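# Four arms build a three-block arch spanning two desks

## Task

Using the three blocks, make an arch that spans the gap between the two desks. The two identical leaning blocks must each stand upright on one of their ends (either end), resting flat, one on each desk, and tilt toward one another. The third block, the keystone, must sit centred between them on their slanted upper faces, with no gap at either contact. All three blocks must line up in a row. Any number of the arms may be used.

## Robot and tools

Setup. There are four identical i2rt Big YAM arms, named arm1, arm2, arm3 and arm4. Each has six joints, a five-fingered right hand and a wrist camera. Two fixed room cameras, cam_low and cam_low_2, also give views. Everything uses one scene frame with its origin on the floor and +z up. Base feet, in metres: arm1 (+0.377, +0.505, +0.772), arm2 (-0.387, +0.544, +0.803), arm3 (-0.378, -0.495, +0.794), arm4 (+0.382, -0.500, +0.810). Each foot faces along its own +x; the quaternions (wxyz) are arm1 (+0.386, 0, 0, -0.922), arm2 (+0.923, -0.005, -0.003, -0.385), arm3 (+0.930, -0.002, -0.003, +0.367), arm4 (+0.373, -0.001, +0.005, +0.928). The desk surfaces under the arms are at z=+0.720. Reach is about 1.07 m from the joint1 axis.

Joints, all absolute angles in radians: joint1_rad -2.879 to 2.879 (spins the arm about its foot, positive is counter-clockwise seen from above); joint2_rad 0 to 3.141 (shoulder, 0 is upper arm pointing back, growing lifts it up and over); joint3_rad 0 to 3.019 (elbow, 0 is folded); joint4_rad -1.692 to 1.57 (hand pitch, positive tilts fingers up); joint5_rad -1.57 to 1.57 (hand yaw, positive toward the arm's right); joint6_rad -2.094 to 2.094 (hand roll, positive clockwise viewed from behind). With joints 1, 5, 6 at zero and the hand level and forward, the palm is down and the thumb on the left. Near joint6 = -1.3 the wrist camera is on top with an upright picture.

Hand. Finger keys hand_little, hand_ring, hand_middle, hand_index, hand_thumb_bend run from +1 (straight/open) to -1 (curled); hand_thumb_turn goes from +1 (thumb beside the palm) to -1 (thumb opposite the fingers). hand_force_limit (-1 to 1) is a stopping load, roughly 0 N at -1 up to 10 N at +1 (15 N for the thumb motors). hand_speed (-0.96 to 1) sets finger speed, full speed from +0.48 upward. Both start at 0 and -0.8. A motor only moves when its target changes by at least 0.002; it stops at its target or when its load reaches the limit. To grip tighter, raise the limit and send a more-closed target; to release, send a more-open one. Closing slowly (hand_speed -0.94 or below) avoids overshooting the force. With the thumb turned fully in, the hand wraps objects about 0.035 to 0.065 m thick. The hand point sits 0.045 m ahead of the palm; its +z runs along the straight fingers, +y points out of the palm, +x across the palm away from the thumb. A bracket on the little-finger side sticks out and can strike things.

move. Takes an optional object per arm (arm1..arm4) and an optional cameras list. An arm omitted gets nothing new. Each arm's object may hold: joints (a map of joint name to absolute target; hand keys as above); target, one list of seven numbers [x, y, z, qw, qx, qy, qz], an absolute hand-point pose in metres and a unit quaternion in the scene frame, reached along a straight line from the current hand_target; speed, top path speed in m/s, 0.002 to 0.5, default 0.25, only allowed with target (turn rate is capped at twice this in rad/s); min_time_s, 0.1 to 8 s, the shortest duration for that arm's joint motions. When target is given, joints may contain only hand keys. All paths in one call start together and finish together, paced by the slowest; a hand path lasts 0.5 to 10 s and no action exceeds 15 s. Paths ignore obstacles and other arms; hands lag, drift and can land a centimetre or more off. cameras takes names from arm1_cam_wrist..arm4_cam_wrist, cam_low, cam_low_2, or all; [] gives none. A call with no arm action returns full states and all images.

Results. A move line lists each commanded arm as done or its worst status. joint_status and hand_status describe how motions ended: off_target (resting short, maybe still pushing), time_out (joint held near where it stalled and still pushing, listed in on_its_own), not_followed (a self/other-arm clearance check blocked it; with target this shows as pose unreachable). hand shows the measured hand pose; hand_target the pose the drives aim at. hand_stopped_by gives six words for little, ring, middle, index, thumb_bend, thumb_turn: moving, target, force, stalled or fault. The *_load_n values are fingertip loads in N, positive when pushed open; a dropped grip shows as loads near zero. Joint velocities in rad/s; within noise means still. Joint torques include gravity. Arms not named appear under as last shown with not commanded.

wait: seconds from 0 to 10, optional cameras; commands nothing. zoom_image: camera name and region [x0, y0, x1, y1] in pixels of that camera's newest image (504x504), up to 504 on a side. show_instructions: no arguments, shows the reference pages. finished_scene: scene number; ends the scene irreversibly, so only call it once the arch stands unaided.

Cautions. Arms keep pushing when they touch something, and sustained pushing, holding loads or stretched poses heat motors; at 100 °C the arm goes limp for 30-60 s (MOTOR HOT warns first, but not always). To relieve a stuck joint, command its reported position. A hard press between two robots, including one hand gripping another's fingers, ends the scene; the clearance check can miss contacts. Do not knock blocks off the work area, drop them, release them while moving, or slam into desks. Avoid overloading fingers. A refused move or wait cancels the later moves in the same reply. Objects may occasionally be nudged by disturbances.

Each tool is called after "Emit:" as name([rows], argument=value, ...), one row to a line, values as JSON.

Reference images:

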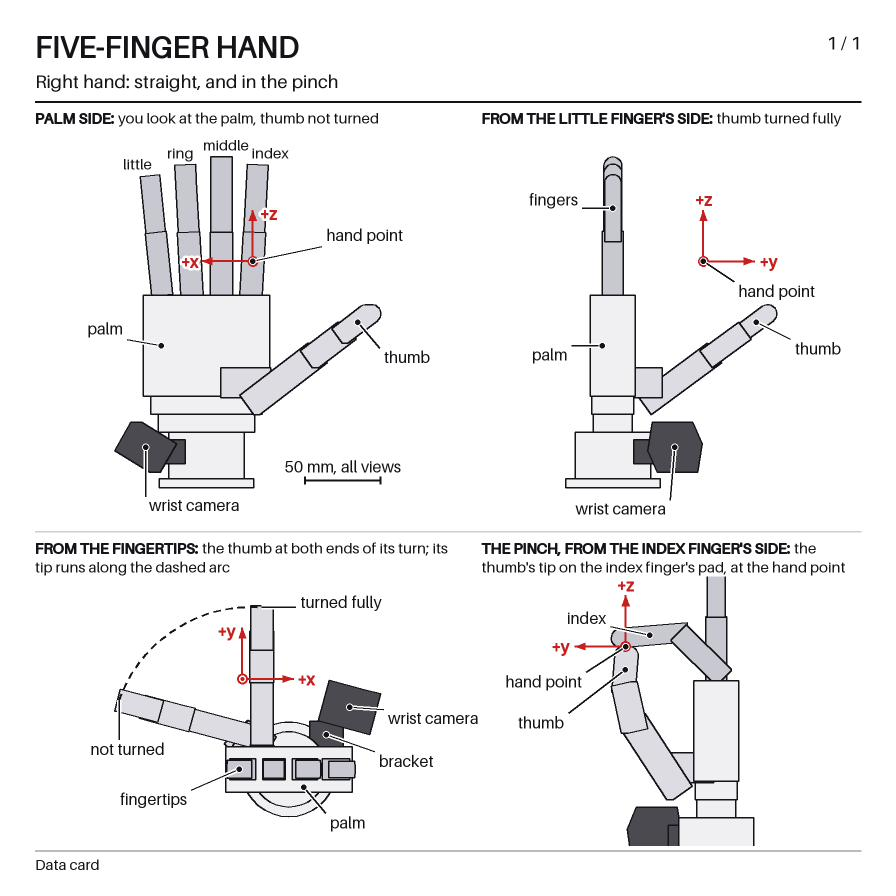

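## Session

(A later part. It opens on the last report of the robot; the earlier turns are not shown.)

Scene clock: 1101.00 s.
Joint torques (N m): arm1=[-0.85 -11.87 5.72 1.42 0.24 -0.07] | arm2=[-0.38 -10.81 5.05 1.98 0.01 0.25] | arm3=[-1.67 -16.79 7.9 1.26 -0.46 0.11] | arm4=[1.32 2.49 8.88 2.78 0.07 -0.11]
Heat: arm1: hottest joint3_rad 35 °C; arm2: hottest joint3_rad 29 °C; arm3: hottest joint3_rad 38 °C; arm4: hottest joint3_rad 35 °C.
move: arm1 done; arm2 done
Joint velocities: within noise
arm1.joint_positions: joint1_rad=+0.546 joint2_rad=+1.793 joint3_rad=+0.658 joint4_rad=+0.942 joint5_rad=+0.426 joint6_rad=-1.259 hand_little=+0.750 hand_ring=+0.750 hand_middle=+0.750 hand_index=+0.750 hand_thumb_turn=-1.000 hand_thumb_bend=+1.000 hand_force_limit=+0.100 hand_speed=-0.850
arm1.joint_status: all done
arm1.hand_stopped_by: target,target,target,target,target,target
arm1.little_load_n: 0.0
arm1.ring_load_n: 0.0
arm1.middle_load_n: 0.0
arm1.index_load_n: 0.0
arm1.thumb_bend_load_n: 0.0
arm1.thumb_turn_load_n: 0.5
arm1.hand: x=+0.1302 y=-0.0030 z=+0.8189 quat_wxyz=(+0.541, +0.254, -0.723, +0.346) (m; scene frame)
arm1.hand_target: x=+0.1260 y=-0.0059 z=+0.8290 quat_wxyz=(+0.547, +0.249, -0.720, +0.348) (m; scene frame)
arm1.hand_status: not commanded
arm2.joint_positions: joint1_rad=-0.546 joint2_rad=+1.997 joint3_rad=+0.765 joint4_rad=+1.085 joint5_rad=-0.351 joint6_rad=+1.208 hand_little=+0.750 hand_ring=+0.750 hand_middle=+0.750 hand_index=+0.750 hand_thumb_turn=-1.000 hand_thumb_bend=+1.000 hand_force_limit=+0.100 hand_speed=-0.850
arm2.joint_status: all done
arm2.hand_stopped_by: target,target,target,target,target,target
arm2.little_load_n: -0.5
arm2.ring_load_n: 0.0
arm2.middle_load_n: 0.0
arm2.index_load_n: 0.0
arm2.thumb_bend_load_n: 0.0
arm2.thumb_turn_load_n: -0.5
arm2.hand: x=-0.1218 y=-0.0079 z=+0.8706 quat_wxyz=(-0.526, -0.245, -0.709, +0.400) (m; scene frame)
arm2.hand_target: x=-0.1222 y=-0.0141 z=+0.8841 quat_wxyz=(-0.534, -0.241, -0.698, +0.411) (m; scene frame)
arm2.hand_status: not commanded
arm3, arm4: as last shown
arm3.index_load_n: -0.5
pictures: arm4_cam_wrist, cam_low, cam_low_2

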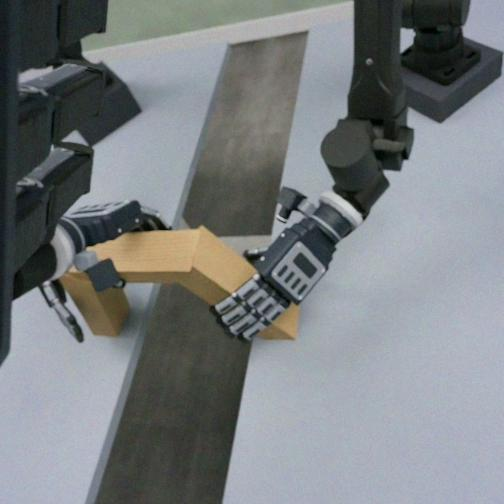

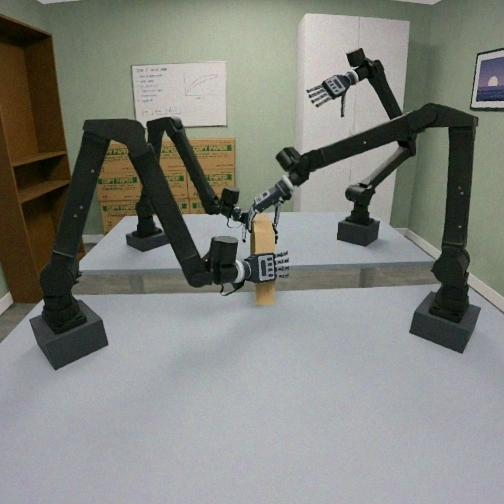

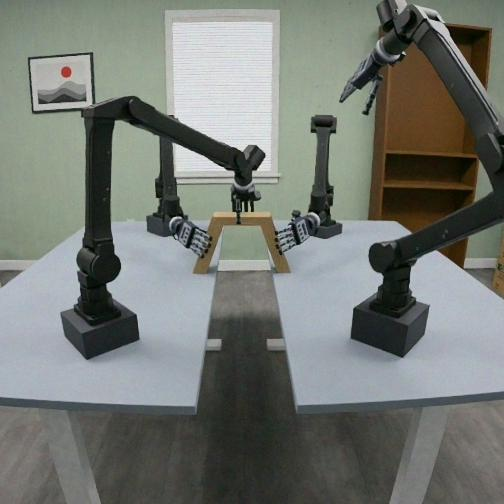

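Emit:
move(arm1={"target": [0.222, -0.008, 0.859, 0.5469, 0.2493, -0.7196, 0.3477], "speed": 0.08}, arm2={"target": [-0.216, -0.0145, 0.922, 0.5348, 0.2409, 0.6987, -0.4111], "speed": 0.08}, cameras=["cam_low", "cam_low_2", "arm4_cam_wrist"])

Emit:
zoom_image(camera="cam_low", region=[240, 205, 290, 310])

Emit:
zoom_image(camera="arm4_cam_wrist", region=[40, 200, 320, 360])

Emit:
zoom_image(camera="cam_low_2", region=[185, 200, 300, 285])

Emit:
zoom_image(camera="cam_low", region=[246, 205, 286, 245])

Scene clock: 1108.83 s.
Joint torques (N m): arm1=[0.26 -11.52 5.14 1.35 0.29 0.08] | arm2=[-0.56 -10.58 4.27 0.99 -0.14 0.08] | arm3=[-1.73 -16.62 7.94 1.29 -0.46 0.11] | arm4=[1.67 2.78 8.88 2.86 0.08 -0.11]
Heat: arm1: hottest joint3_rad 35 °C; arm2: hottest joint3_rad 29 °C; arm3: hottest joint3_rad 38 °C; arm4: hottest joint3_rad 35 °C.
move: arm1 done; arm2 done
Joint velocities: within noise
arm1.joint_positions: joint1_rad=+0.770 joint2_rad=+1.683 joint3_rad=+0.658 joint4_rad=+0.819 joint5_rad=+0.658 joint6_rad=-1.223 hand_little=+0.750 hand_ring=+0.750 hand_middle=+0.750 hand_index=+0.750 hand_thumb_turn=-1.000 hand_thumb_bend=+1.000 hand_force_limit=+0.100 hand_speed=-0.850
arm1.joint_status: not commanded
arm1.hand_stopped_by: target,target,target,target,target,target
arm1.little_load_n: -0.5
arm1.ring_load_n: 0.0
arm1.middle_load_n: 0.0
arm1.index_load_n: 0.0
arm1.thumb_bend_load_n: 0.0
arm1.thumb_turn_load_n: 0.0
arm1.hand: x=+0.2179 y=-0.0097 z=+0.8548 quat_wxyz=(+0.549, +0.252, -0.720, +0.342) (m; scene frame)
arm1.hand_target: x=+0.2220 y=-0.0081 z=+0.8590 quat_wxyz=(+0.547, +0.249, -0.719, +0.348) (m; scene frame)
arm1.hand_status: done (0.006 m and 0.7 deg from the pose sent, 0.100 m and 1.0 deg at the start)
arm2.joint_positions: joint1_rad=-0.753 joint2_rad=+1.874 joint3_rad=+0.747 joint4_rad=+1.010 joint5_rad=-0.557 joint6_rad=+1.202 hand_little=+0.750 hand_ring=+0.750 hand_middle=+0.750 hand_index=+0.750 hand_thumb_turn=-1.000 hand_thumb_bend=+1.000 hand_force_limit=+0.100 hand_speed=-0.850
arm2.joint_status: not commanded
arm2.hand_stopped_by: target,target,target,target,target,target
arm2.little_load_n: 0.0
arm2.ring_load_n: 0.0
arm2.middle_load_n: 0.0
arm2.index_load_n: 0.0
arm2.thumb_bend_load_n: 0.0
arm2.thumb_turn_load_n: 0.0
arm2.hand: x=-0.2117 y=-0.0163 z=+0.9198 quat_wxyz=(-0.538, -0.243, -0.697, +0.407) (m; scene frame)
arm2.hand_target: x=-0.2159 y=-0.0145 z=+0.9219 quat_wxyz=(-0.535, -0.241, -0.698, +0.411) (m; scene frame)
arm2.hand_status: done (0.005 m and 0.7 deg from the pose sent, 0.108 m and 2.1 deg at the start)
arm3, arm4: as last shown
arm3.index_load_n: 0.5
arm3.thumb_turn_load_n: -0.5
arm4.thumb_turn_load_n: -0.5
pictures: arm4_cam_wrist, cam_low, cam_low_2

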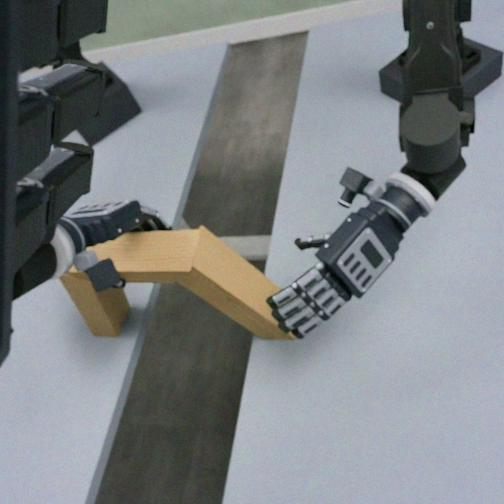

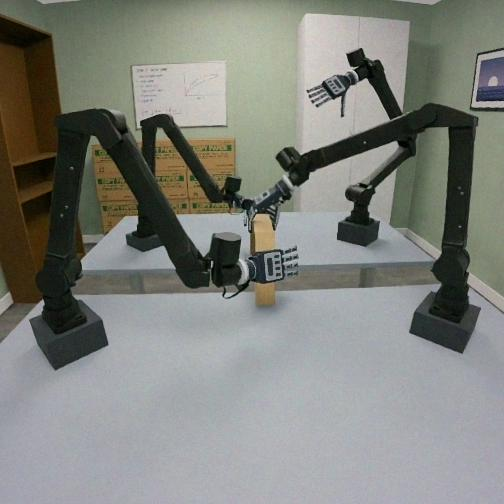

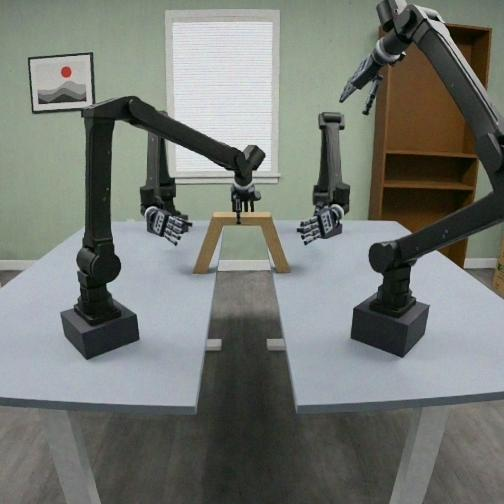

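Scaled by 4.800 from the camera's 504x504 image, which has a finer 720x720 frame.

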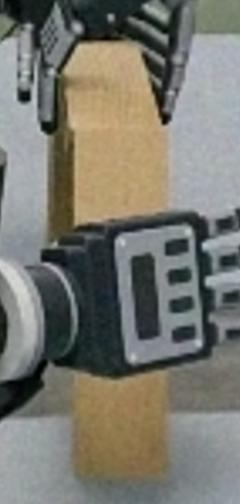

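Scaled by 1.800 from the camera's 504x504 image, which has a finer 720x720 frame.

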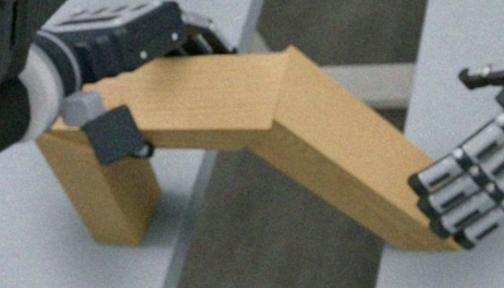

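Scaled by 4.383 from the camera's 504x504 image, which has a finer 720x720 frame.

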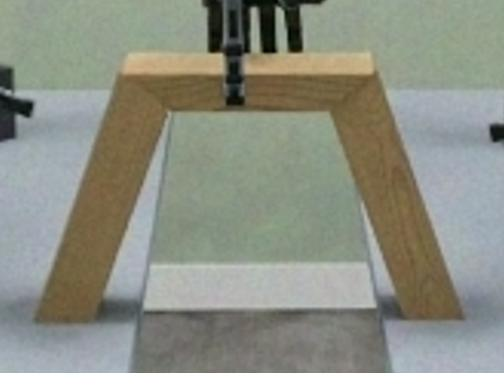

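Scaled by 12.600 from the camera's 504x504 image, which has a finer 720x720 frame.

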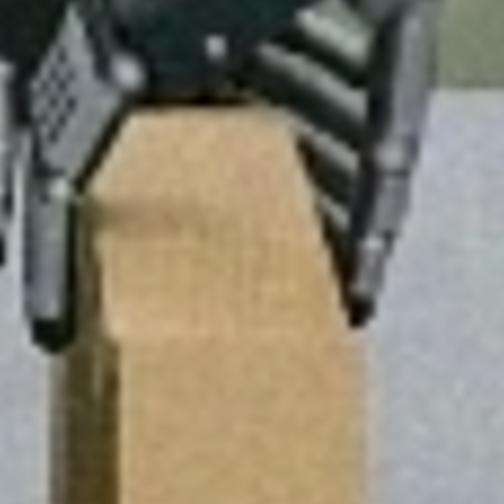

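Emit:
move(arm3={"joints": {"hand_speed": -0.88, "hand_little": 0.65, "hand_ring": 0.65, "hand_middle": 0.65, "hand_index": 0.65, "hand_thumb_bend": 1.0}}, cameras=["cam_low", "cam_low_2"])

Emit:
zoom_image(camera="cam_low", region=[246, 205, 286, 245])

Emit:
zoom_image(camera="cam_low_2", region=[205, 200, 280, 240])

Scene clock: 1114.20 s.
Joint torques (N m): arm1=[-0.03 -11.52 5.11 1.25 0.28 0.06] | arm2=[-0.62 -10.64 4.29 0.95 -0.12 0.08] | arm3=[-1.67 -16.79 7.92 1.28 -0.47 0.11] | arm4=[1.73 2.84 8.8 2.74 0.07 -0.08]
Heat: arm1: hottest joint3_rad 35 °C; arm2: hottest joint3_rad 29 °C; arm3: hottest joint3_rad 38 °C; arm4: hottest joint3_rad 35 °C.
move: arm3 done
Joint velocities: within noise
arm1, arm2, arm4: as last shown
arm1.joint_positions: joint1_rad=+0.770 joint2_rad=+1.683 joint3_rad=+0.658 joint4_rad=+0.819 joint5_rad=+0.658 joint6_rad=-1.222 hand_little=+0.750 hand_ring=+0.750 hand_middle=+0.750 hand_index=+0.750 hand_thumb_turn=-1.000 hand_thumb_bend=+1.000 hand_force_limit=+0.100 hand_speed=-0.850
arm1.little_load_n: 0.0
arm1.ring_load_n: -0.5
arm1.hand: x=+0.2179 y=-0.0097 z=+0.8547 quat_wxyz=(+0.549, +0.252, -0.720, +0.343) (m; scene frame)
arm2.hand_target: x=-0.2159 y=-0.0145 z=+0.9220 quat_wxyz=(-0.535, -0.241, -0.698, +0.411) (m; scene frame)
arm3.joint_positions: joint1_rad=+0.040 joint2_rad=+1.679 joint3_rad=+1.279 joint4_rad=-0.384 joint5_rad=-0.636 joint6_rad=-0.570 hand_little=+0.650 hand_ring=+0.650 hand_middle=+0.650 hand_index=+0.650 hand_thumb_turn=-1.000 hand_thumb_bend=+1.000 hand_force_limit=+0.100 hand_speed=-0.880
arm3.joint_status: all done
arm3.hand_stopped_by: target,target,target,target,target,target
arm3.little_load_n: 0.0
arm3.ring_load_n: 0.0
arm3.middle_load_n: 0.0
arm3.index_load_n: 0.0
arm3.thumb_bend_load_n: 0.0
arm3.thumb_turn_load_n: 0.0
arm3.hand: x=-0.0352 y=+0.0091 z=+0.9334 quat_wxyz=(-0.464, +0.885, +0.029, +0.004) (m; scene frame)
arm3.hand_target: x=-0.0331 y=+0.0012 z=+0.9339 quat_wxyz=(-0.462, +0.886, +0.027, +0.006) (m; scene frame)
arm3.hand_status: not commanded
arm4.thumb_turn_load_n: 0.0
pictures: cam_low, cam_low_2

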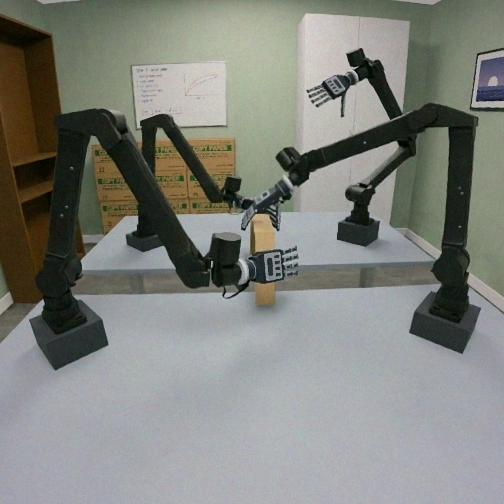

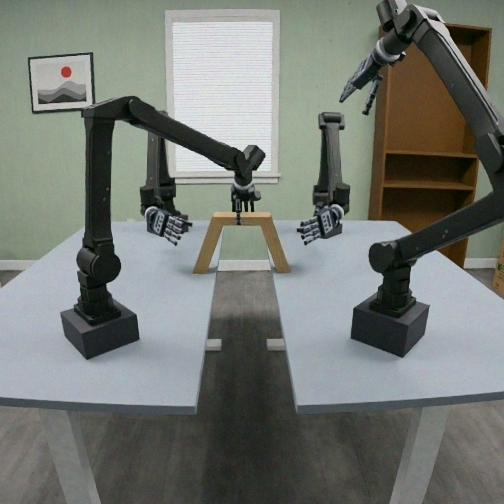

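Scaled by 12.600 from the camera's 504x504 image, which has a finer 720x720 frame.

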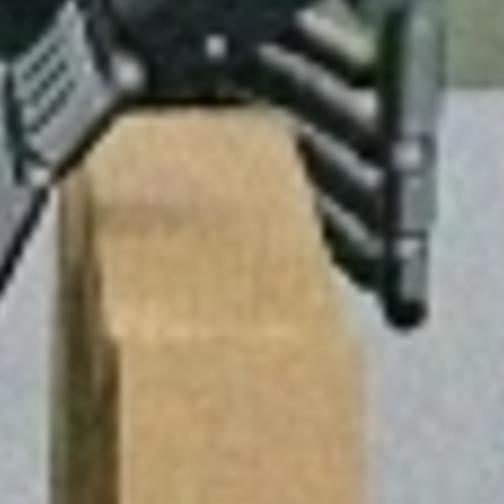

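Scaled by 6.720 from the camera's 504x504 image, which has a finer 720x720 frame.

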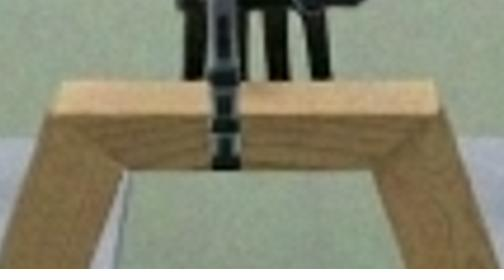

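Emit:
move(arm3={"target": [-0.034, 0.001, 0.975, 0.4620, -0.8868, -0.0270, -0.0060], "speed": 0.04}, cameras=["cam_low", "cam_low_2"])

Emit:
zoom_image(camera="cam_low", region=[246, 205, 286, 245])

Emit:
zoom_image(camera="cam_low_2", region=[205, 200, 280, 240])

Scene clock: 1123.50 s.
Joint torques (N m): arm1=[0.09 -11.34 5.09 1.29 0.3 0.05] | arm2=[-0.67 -10.58 4.25 1.01 -0.13 0.09] | arm3=[-1.67 -18.02 13.5 1.14 -0.45 0.13] | arm4=[1.44 2.37 8.79 2.8 0.07 -0.11]
Heat: arm1: hottest joint3_rad 35 °C; arm2: hottest joint3_rad 29 °C; arm3: hottest joint3_rad 38 °C; arm4: hottest joint3_rad 35 °C.
move: arm3 off_target
Joint velocities: within noise
arm1, arm2, arm4: as last shown
arm1.ring_load_n: 0.0
arm1.thumb_turn_load_n: 0.5
arm3.joint_positions: joint1_rad=+0.040 joint2_rad=+1.654 joint3_rad=+1.279 joint4_rad=-0.487 joint5_rad=-0.636 joint6_rad=-0.570 hand_little=+0.650 hand_ring=+0.650 hand_middle=+0.650 hand_index=+0.650 hand_thumb_turn=-1.000 hand_thumb_bend=+1.000 hand_force_limit=+0.100 hand_speed=-0.880
arm3.joint_status: not commanded
arm3.hand_stopped_by: target,target,target,target,target,target
arm3.little_load_n: 0.0
arm3.ring_load_n: 0.0
arm3.middle_load_n: 0.0
arm3.index_load_n: 0.0
arm3.thumb_bend_load_n: 0.0
arm3.thumb_turn_load_n: 0.0
arm3.hand: x=-0.0510 y=-0.0069 z=+0.9360 quat_wxyz=(-0.440, +0.898, +0.016, -0.021) (m; scene frame)
arm3.hand_target: x=-0.0353 y=-0.0002 z=+0.9752 quat_wxyz=(-0.462, +0.886, +0.027, +0.006) (m; scene frame)
arm3.hand_status: off_target (0.043 m and 4.4 deg from the pose sent, 0.042 m and 0.4 deg at the start)
arm4.ring_load_n: -0.5
arm4.thumb_turn_load_n: 0.5
pictures: cam_low, cam_low_2

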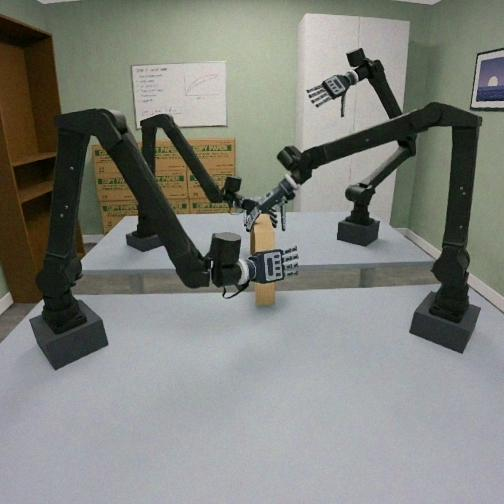

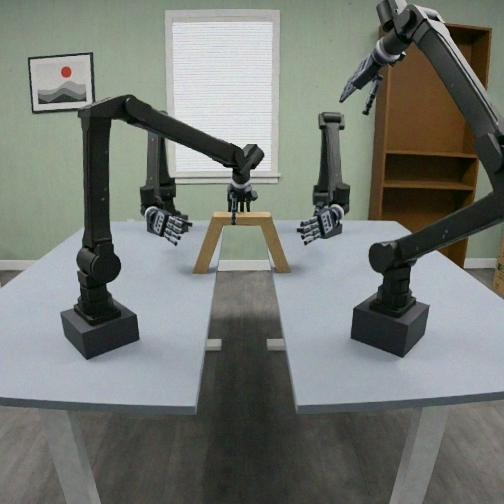

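Scaled by 12.600 from the camera's 504x504 image, which has a finer 720x720 frame.

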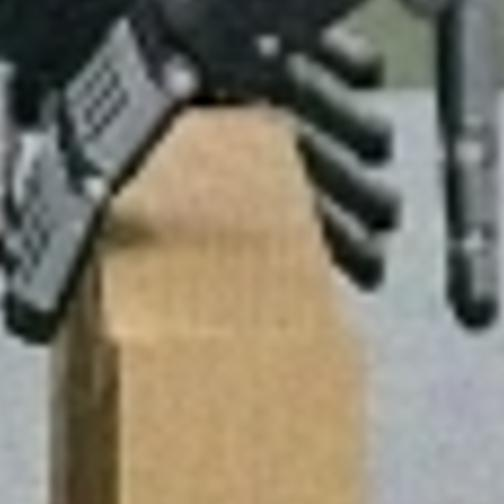

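Scaled by 6.720 from the camera's 504x504 image, which has a finer 720x720 frame.

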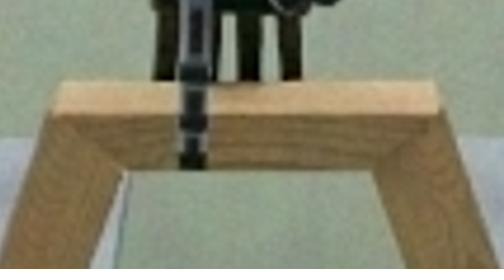

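Emit:
move(arm3={"target": [-0.024, 0.018, 1.03, 0.4620, -0.8868, -0.0270, -0.0060], "speed": 0.06, "joints": {"hand_little": 0.9, "hand_ring": 0.9, "hand_middle": 0.9, "hand_index": 0.9}}, cameras=["cam_low", "cam_low_2"])

Emit:
zoom_image(camera="cam_low", region=[246, 205, 286, 245])

Emit:
zoom_image(camera="cam_low_2", region=[205, 200, 280, 240])

Scene clock: 1132.03 s.
Joint torques (N m): arm1=[-0.03 -11.58 5.18 1.29 0.28 0.07] | arm2=[-0.67 -10.52 4.31 1.03 -0.13 0.09] | arm3=[-0.73 -16.97 14.97 1.16 -0.37 0.19] | arm4=[1.44 2.67 8.79 2.84 0.07 -0.1]
Heat: arm1: hottest joint3_rad 35 °C; arm2: hottest joint3_rad 29 °C; arm3: hottest joint3_rad 40 °C; arm4: hottest joint3_rad 35 °C.
move: arm3 off_target
Joint velocities: within noise
arm1, arm2: as last shown
arm2.thumb_turn_load_n: -0.5
arm3.joint_positions: joint1_rad=+0.040 joint2_rad=+1.652 joint3_rad=+1.434 joint4_rad=-0.633 joint5_rad=-0.633 joint6_rad=-0.570 hand_little=+0.900 hand_ring=+0.900 hand_middle=+0.900 hand_index=+0.900 hand_thumb_turn=-1.000 hand_thumb_bend=+1.000 hand_force_limit=+0.100 hand_speed=-0.880
arm3.joint_status: all done
arm3.hand_stopped_by: target,target,target,target,target,target
arm3.little_load_n: 0.0
arm3.ring_load_n: 0.0
arm3.middle_load_n: 0.0
arm3.index_load_n: 0.0
arm3.thumb_bend_load_n: 0.5
arm3.thumb_turn_load_n: 0.0
arm3.hand: x=-0.0371 y=+0.0067 z=+0.9944 quat_wxyz=(-0.442, +0.896, +0.018, -0.016) (m; scene frame)
arm3.hand_target: x=-0.0254 y=+0.0165 z=+1.0303 quat_wxyz=(-0.462, +0.886, +0.027, +0.006) (m; scene frame)
arm3.hand_status: off_target (0.040 m and 3.7 deg from the pose sent, 0.101 m and 4.4 deg at the start)
arm4.joint_positions: joint1_rad=-0.413 joint2_rad=+0.602 joint3_rad=+1.437 joint4_rad=-1.316 joint5_rad=+0.076 joint6_rad=-0.995 hand_little=+1.000 hand_ring=+1.000 hand_middle=+1.000 hand_index=+1.000 hand_thumb_turn=+1.000 hand_thumb_bend=+1.000 hand_force_limit=+0.000 hand_speed=-0.800
arm4.joint_status: not commanded
arm4.hand_stopped_by: target,target,target,target,target,target
arm4.little_load_n: -0.5
arm4.ring_load_n: 0.0
arm4.middle_load_n: 0.0
arm4.index_load_n: 0.0
arm4.thumb_bend_load_n: 0.0
arm4.thumb_turn_load_n: 0.0
arm4.hand: x=+0.3469 y=-0.2802 z=+1.3173 quat_wxyz=(-0.482, +0.672, +0.532, +0.181) (m; scene frame)
arm4.hand_target: x=+0.3475 y=-0.2816 z=+1.3260 quat_wxyz=(-0.491, +0.668, +0.528, +0.184) (m; scene frame)
arm4.hand_status: not commanded
pictures: cam_low, cam_low_2

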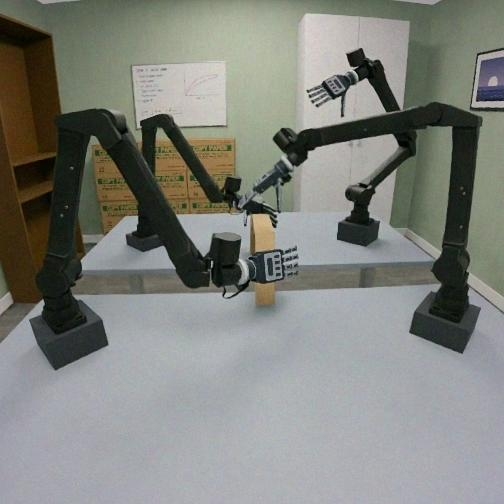

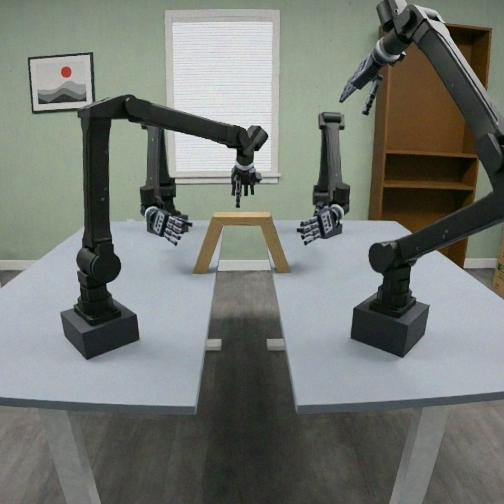

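Scaled by 12.600 from the camera's 504x504 image, which has a finer 720x720 frame.

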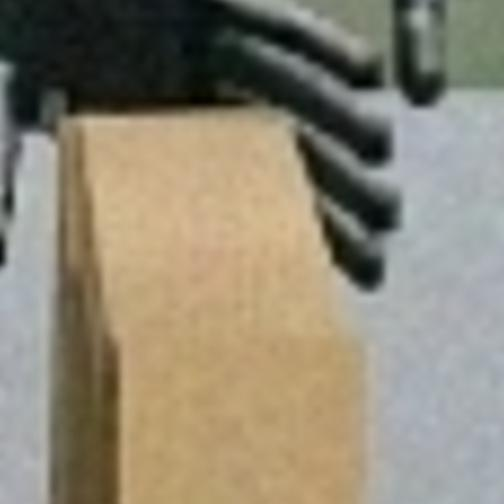

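Scaled by 6.720 from the camera's 504x504 image, which has a finer 720x720 frame.

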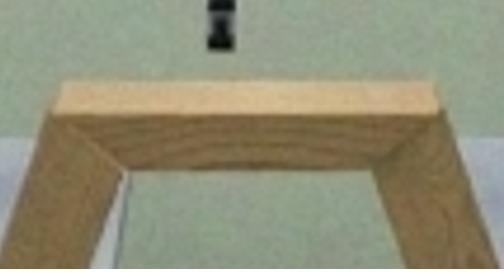

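Emit:
move(arm3={"target": [-0.12, -0.08, 1.12, 0.4620, -0.8868, -0.0270, -0.0060], "speed": 0.12}, arm1={"target": [0.29, 0.0, 0.92, 0.5469, 0.2493, -0.7196, 0.3477], "speed": 0.12}, arm2={"target": [-0.29, 0.08, 0.96, 0.5348, 0.2409, 0.6987, -0.4111], "speed": 0.12}, cameras=["cam_low", "cam_low_2", "arm4_cam_wrist"])

Emit:
zoom_image(camera="cam_low_2", region=[252, 208, 277, 233])

Emit:
zoom_image(camera="cam_low_2", region=[208, 208, 233, 233])

Emit:
zoom_image(camera="cam_low_2", region=[270, 255, 300, 285])

Emit:
zoom_image(camera="cam_low_2", region=[185, 255, 215, 285])

Emit:
zoom_image(camera="cam_low", region=[240, 205, 290, 310])

Emit:
zoom_image(camera="arm4_cam_wrist", region=[40, 200, 320, 360])

Emit:
zoom_image(camera="cam_low", region=[246, 205, 286, 245])

Scene clock: 1143.27 s.
Joint torques (N m): arm1=[0.21 -9.76 8.92 1.14 0.36 0.04] | arm2=[-0.85 -7.12 4.49 0.98 -0.17 0.09] | arm3=[-1.08 -11.22 8.87 1.31 -0.48 0.16] | arm4=[1.61 2.9 8.99 2.85 0.07 -0.1]
Heat: arm1: hottest joint3_rad 35 °C; arm2: hottest joint3_rad 29 °C; arm3: hottest joint3_rad 40 °C; arm4: hottest joint3_rad 35 °C.
move: arm1 off_target; arm2 done; arm3 done
Joint velocities: within noise
arm1.joint_positions: joint1_rad=+0.941 joint2_rad=+1.503 joint3_rad=+0.658 joint4_rad=+0.567 joint5_rad=+0.827 joint6_rad=-1.171 hand_little=+0.750 hand_ring=+0.750 hand_middle=+0.750 hand_index=+0.750 hand_thumb_turn=-1.000 hand_thumb_bend=+1.000 hand_force_limit=+0.100 hand_speed=-0.850
arm1.joint_status: not commanded
arm1.hand_stopped_by: target,target,target,target,target,target
arm1.little_load_n: -0.5
arm1.ring_load_n: 0.0
arm1.middle_load_n: 0.0
arm1.index_load_n: -0.5
arm1.thumb_bend_load_n: 0.0
arm1.thumb_turn_load_n: 0.0
arm1.hand: x=+0.2834 y=+0.0122 z=+0.9013 quat_wxyz=(+0.547, +0.262, -0.724, +0.328) (m; scene frame)
arm1.hand_target: x=+0.2899 y=+0.0006 z=+0.9201 quat_wxyz=(+0.547, +0.249, -0.720, +0.348) (m; scene frame)
arm1.hand_status: off_target (0.023 m and 2.8 deg from the pose sent, 0.098 m and 0.7 deg at the start)
arm2.joint_positions: joint1_rad=-0.960 joint2_rad=+1.596 joint3_rad=+0.507 joint4_rad=+0.951 joint5_rad=-0.765 joint6_rad=+1.167 hand_little=+0.750 hand_ring=+0.750 hand_middle=+0.750 hand_index=+0.750 hand_thumb_turn=-1.000 hand_thumb_bend=+1.000 hand_force_limit=+0.100 hand_speed=-0.850
arm2.joint_status: not commanded
arm2.hand_stopped_by: target,target,target,target,target,target
arm2.little_load_n: 0.0
arm2.ring_load_n: 0.0
arm2.middle_load_n: 0.0
arm2.index_load_n: 0.0
arm2.thumb_bend_load_n: 0.0
arm2.thumb_turn_load_n: -0.5
arm2.hand: x=-0.2859 y=+0.0775 z=+0.9595 quat_wxyz=(-0.539, -0.242, -0.697, +0.407) (m; scene frame)
arm2.hand_target: x=-0.2899 y=+0.0800 z=+0.9600 quat_wxyz=(-0.535, -0.241, -0.698, +0.411) (m; scene frame)
arm2.hand_status: done (0.005 m and 0.7 deg from the pose sent, 0.130 m and 0.7 deg at the start)
arm3.joint_positions: joint1_rad=+0.040 joint2_rad=+1.295 joint3_rad=+1.355 joint4_rad=-0.848 joint5_rad=-0.631 joint6_rad=-0.570 hand_little=+0.900 hand_ring=+0.900 hand_middle=+0.900 hand_index=+0.900 hand_thumb_turn=-1.000 hand_thumb_bend=+1.000 hand_force_limit=+0.100 hand_speed=-0.880
arm3.joint_status: not commanded
arm3.hand_stopped_by: target,target,target,target,target,target
arm3.little_load_n: 0.0
arm3.ring_load_n: 0.0
arm3.middle_load_n: 0.0
arm3.index_load_n: -0.5
arm3.thumb_bend_load_n: 0.0
arm3.thumb_turn_load_n: 0.0
arm3.hand: x=-0.1179 y=-0.0745 z=+1.1178 quat_wxyz=(-0.462, +0.887, +0.028, +0.005) (m; scene frame)
arm3.hand_target: x=-0.1201 y=-0.0799 z=+1.1198 quat_wxyz=(-0.462, +0.887, +0.027, +0.006) (m; scene frame)
arm3.hand_status: done (0.006 m and 0.2 deg from the pose sent, 0.174 m and 3.7 deg at the start)
arm4: as last shown
arm4.little_load_n: 0.0
pictures: arm4_cam_wrist, cam_low, cam_low_2

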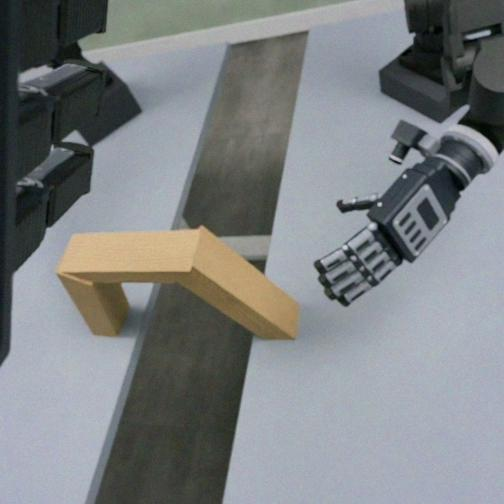

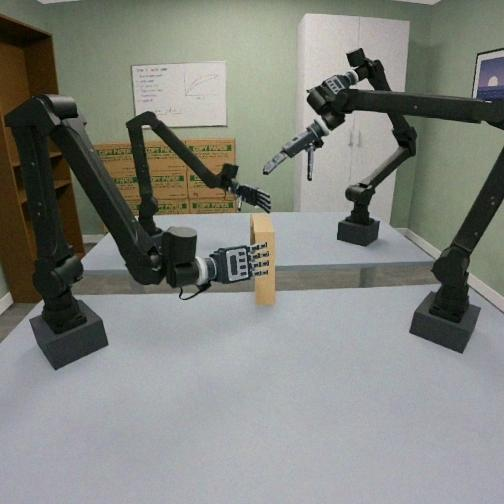

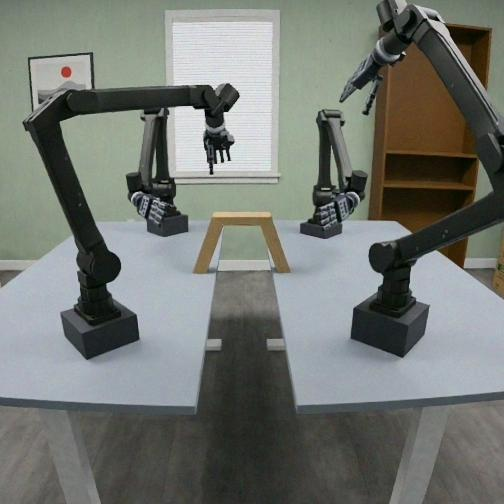

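Scaled by 20.160 from the camera's 504x504 image, which has a finer 720x720 frame.

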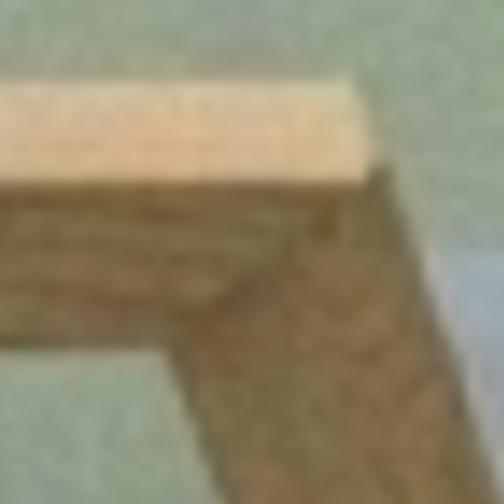

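Scaled by 20.160 from the camera's 504x504 image, which has a finer 720x720 frame.

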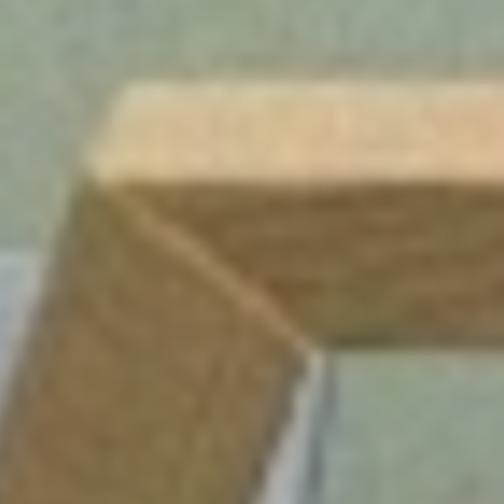

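Scaled by 16.800 from the camera's 504x504 image, which has a finer 720x720 frame.

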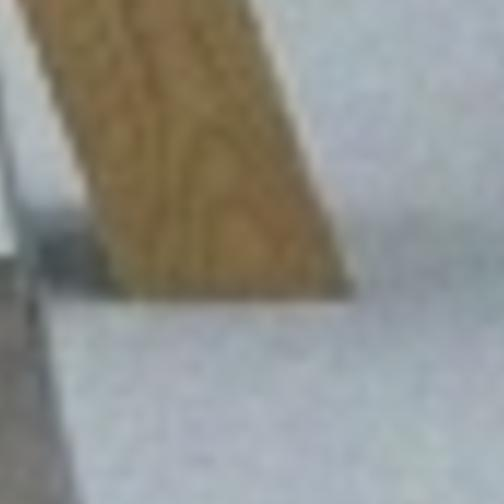

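Scaled by 16.800 from the camera's 504x504 image, which has a finer 720x720 frame.

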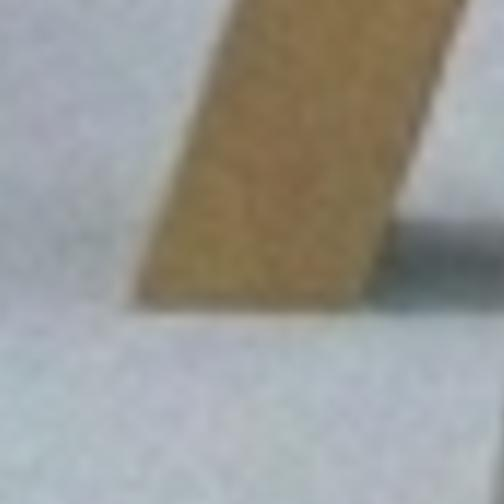

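Scaled by 4.800 from the camera's 504x504 image, which has a finer 720x720 frame.

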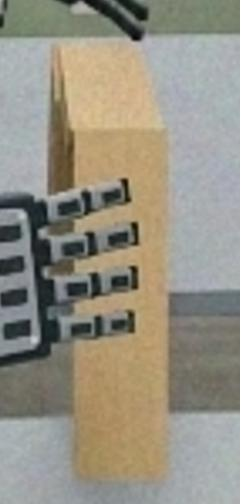

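Scaled by 1.800 from the camera's 504x504 image, which has a finer 720x720 frame.

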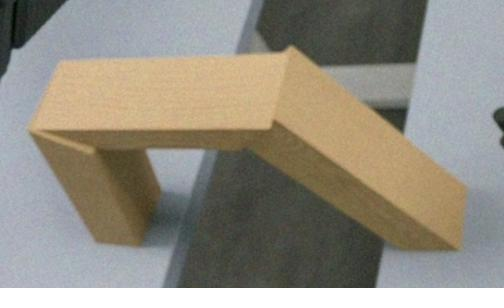

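Scaled by 12.600 from the camera's 504x504 image, which has a finer 720x720 frame.

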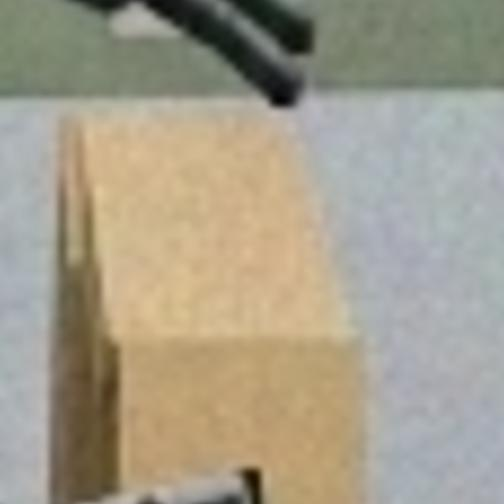

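Emit:
zoom_image(camera="arm4_cam_wrist", region=[160, 210, 240, 290])

Emit:
zoom_image(camera="arm4_cam_wrist", region=[45, 220, 125, 300])

Emit:
zoom_image(camera="cam_low", region=[246, 210, 276, 240])

Scaled by 6.300 from the camera's 504x504 image, which has a finer 720x720 frame.

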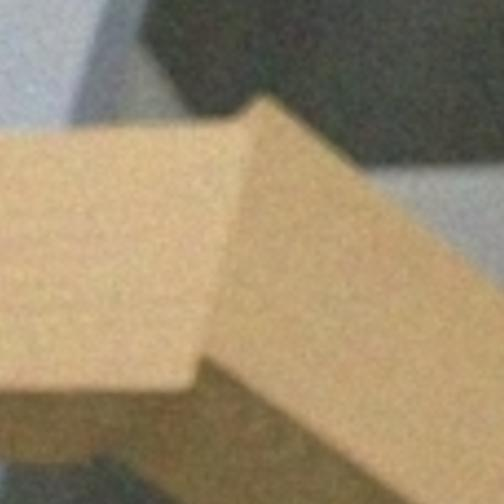

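Scaled by 6.300 from the camera's 504x504 image, which has a finer 720x720 frame.

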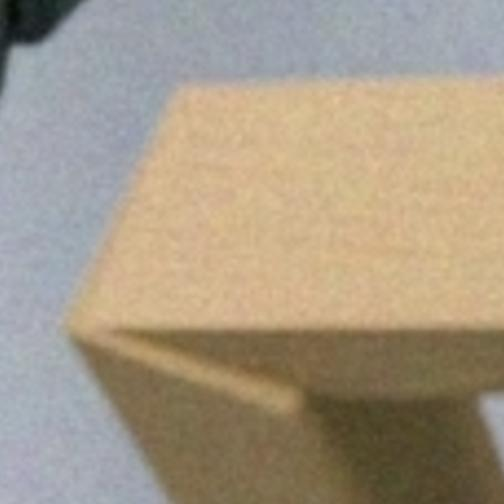

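Scaled by 16.800 from the camera's 504x504 image, which has a finer 720x720 frame.

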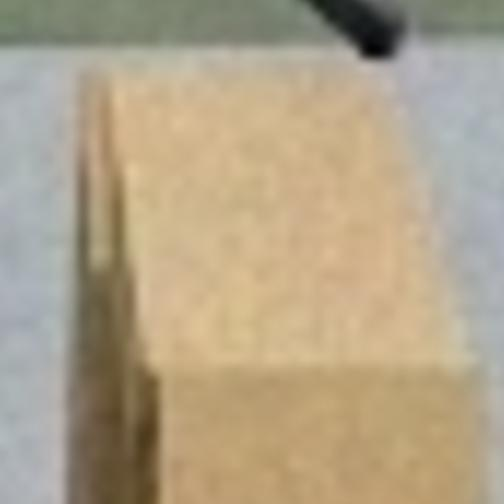

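Emit:
wait(seconds=0.2, cameras=["arm1_cam_wrist", "arm2_cam_wrist", "arm3_cam_wrist"])

Scene clock: 1193.40 s.
Joint torques (N m): arm1=[0.15 -9.58 8.92 1.21 0.35 0.07] | arm2=[-1.14 -7.12 4.51 0.92 -0.16 0.1] | arm3=[-1.08 -11.11 8.88 1.31 -0.49 0.16] | arm4=[1.44 2.67 8.95 2.91 0.08 -0.1]
Heat: arm1: hottest joint3_rad 38 °C; arm2: hottest joint3_rad 28 °C; arm3: hottest joint3_rad 38 °C; arm4: hottest joint3_rad 36 °C.
Joint velocities: within noise
arm1.joint_positions: joint1_rad=+0.941 joint2_rad=+1.503 joint3_rad=+0.658 joint4_rad=+0.566 joint5_rad=+0.827 joint6_rad=-1.171 hand_little=+0.750 hand_ring=+0.750 hand_middle=+0.750 hand_index=+0.750 hand_thumb_turn=-1.000 hand_thumb_bend=+1.000 hand_force_limit=+0.100 hand_speed=-0.850
arm1.joint_status: not commanded
arm1.hand_stopped_by: target,target,target,target,target,target
arm1.little_load_n: 0.0
arm1.ring_load_n: 0.0
arm1.middle_load_n: 0.0
arm1.index_load_n: 0.0
arm1.thumb_bend_load_n: 0.0
arm1.thumb_turn_load_n: 0.5
arm1.hand: x=+0.2834 y=+0.0122 z=+0.9013 quat_wxyz=(+0.547, +0.262, -0.724, +0.328) (m; scene frame)
arm1.hand_target: x=+0.2899 y=+0.0007 z=+0.9200 quat_wxyz=(+0.547, +0.249, -0.720, +0.348) (m; scene frame)
arm1.hand_status: off_target (0.023 m and 2.8 deg from the pose sent, 0.098 m and 0.7 deg at the start)
arm2.joint_positions: joint1_rad=-0.960 joint2_rad=+1.596 joint3_rad=+0.507 joint4_rad=+0.951 joint5_rad=-0.765 joint6_rad=+1.167 hand_little=+0.750 hand_ring=+0.750 hand_middle=+0.750 hand_index=+0.750 hand_thumb_turn=-1.000 hand_thumb_bend=+1.000 hand_force_limit=+0.100 hand_speed=-0.850
arm2.joint_status: not commanded
arm2.hand_stopped_by: target,target,target,target,target,target
arm2.little_load_n: 0.0
arm2.ring_load_n: 0.0
arm2.middle_load_n: 0.0
arm2.index_load_n: 0.0
arm2.thumb_bend_load_n: 0.0
arm2.thumb_turn_load_n: 0.0
arm2.hand: x=-0.2859 y=+0.0775 z=+0.9594 quat_wxyz=(-0.539, -0.242, -0.697, +0.407) (m; scene frame)
arm2.hand_target: x=-0.2899 y=+0.0800 z=+0.9600 quat_wxyz=(-0.535, -0.241, -0.698, +0.411) (m; scene frame)
arm2.hand_status: done (0.005 m and 0.7 deg from the pose sent, 0.130 m and 0.7 deg at the start)
arm3.joint_positions: joint1_rad=+0.040 joint2_rad=+1.295 joint3_rad=+1.355 joint4_rad=-0.848 joint5_rad=-0.631 joint6_rad=-0.570 hand_little=+0.900 hand_ring=+0.900 hand_middle=+0.900 hand_index=+0.900 hand_thumb_turn=-1.000 hand_thumb_bend=+1.000 hand_force_limit=+0.100 hand_speed=-0.880
arm3.joint_status: not commanded
arm3.hand_stopped_by: target,target,target,target,target,target
arm3.little_load_n: -0.5
arm3.ring_load_n: 0.0
arm3.middle_load_n: 0.0
arm3.index_load_n: 0.0
arm3.thumb_bend_load_n: 0.0
arm3.thumb_turn_load_n: 0.0
arm3.hand: x=-0.1179 y=-0.0745 z=+1.1178 quat_wxyz=(-0.462, +0.887, +0.028, +0.005) (m; scene frame)
arm3.hand_target: x=-0.1201 y=-0.0799 z=+1.1198 quat_wxyz=(-0.462, +0.887, +0.027, +0.006) (m; scene frame)
arm3.hand_status: done (0.006 m and 0.2 deg from the pose sent, 0.174 m and 3.7 deg at the start)
arm4.joint_positions: joint1_rad=-0.413 joint2_rad=+0.602 joint3_rad=+1.437 joint4_rad=-1.316 joint5_rad=+0.076 joint6_rad=-0.995 hand_little=+1.000 hand_ring=+1.000 hand_middle=+1.000 hand_index=+1.000 hand_thumb_turn=+1.000 hand_thumb_bend=+1.000 hand_force_limit=+0.000 hand_speed=-0.800
arm4.joint_status: not commanded
arm4.hand_stopped_by: target,target,target,target,target,target
arm4.little_load_n: 0.0
arm4.ring_load_n: 0.0
arm4.middle_load_n: 0.0
arm4.index_load_n: 0.0
arm4.thumb_bend_load_n: 0.0
arm4.thumb_turn_load_n: 0.0
arm4.hand: x=+0.3469 y=-0.2802 z=+1.3173 quat_wxyz=(-0.482, +0.672, +0.532, +0.181) (m; scene frame)
arm4.hand_target: x=+0.3475 y=-0.2816 z=+1.3260 quat_wxyz=(-0.491, +0.668, +0.528, +0.184) (m; scene frame)
arm4.hand_status: not commanded
wait: 0.20 s; at rest from the start
pictures: arm1_cam_wrist, arm2_cam_wrist, arm3_cam_wrist

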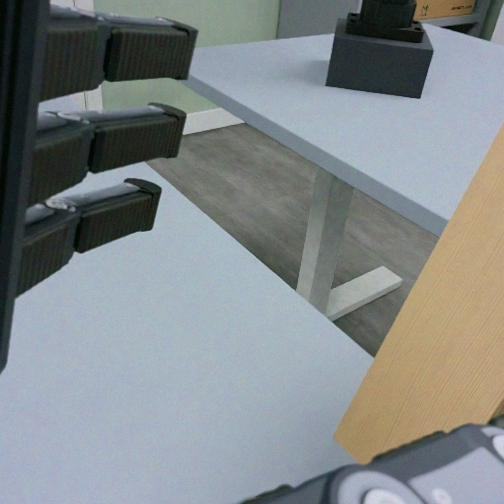

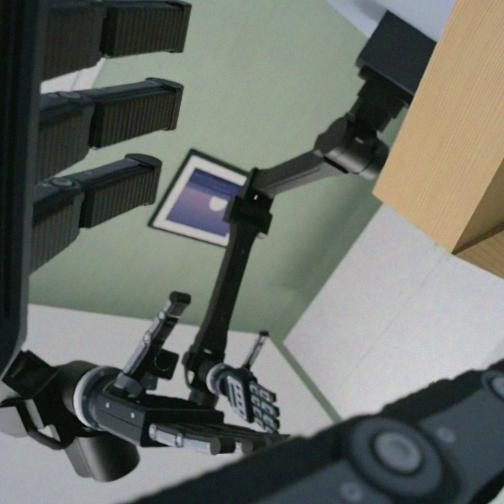

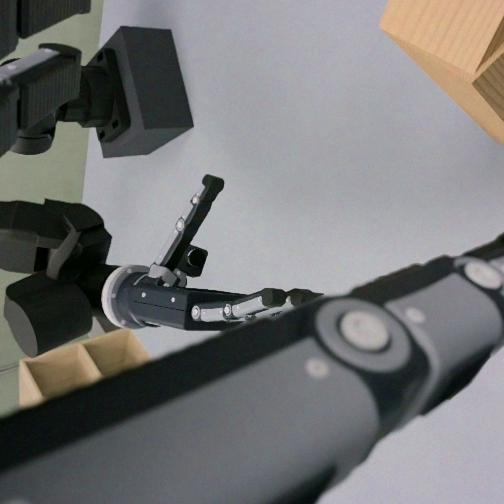

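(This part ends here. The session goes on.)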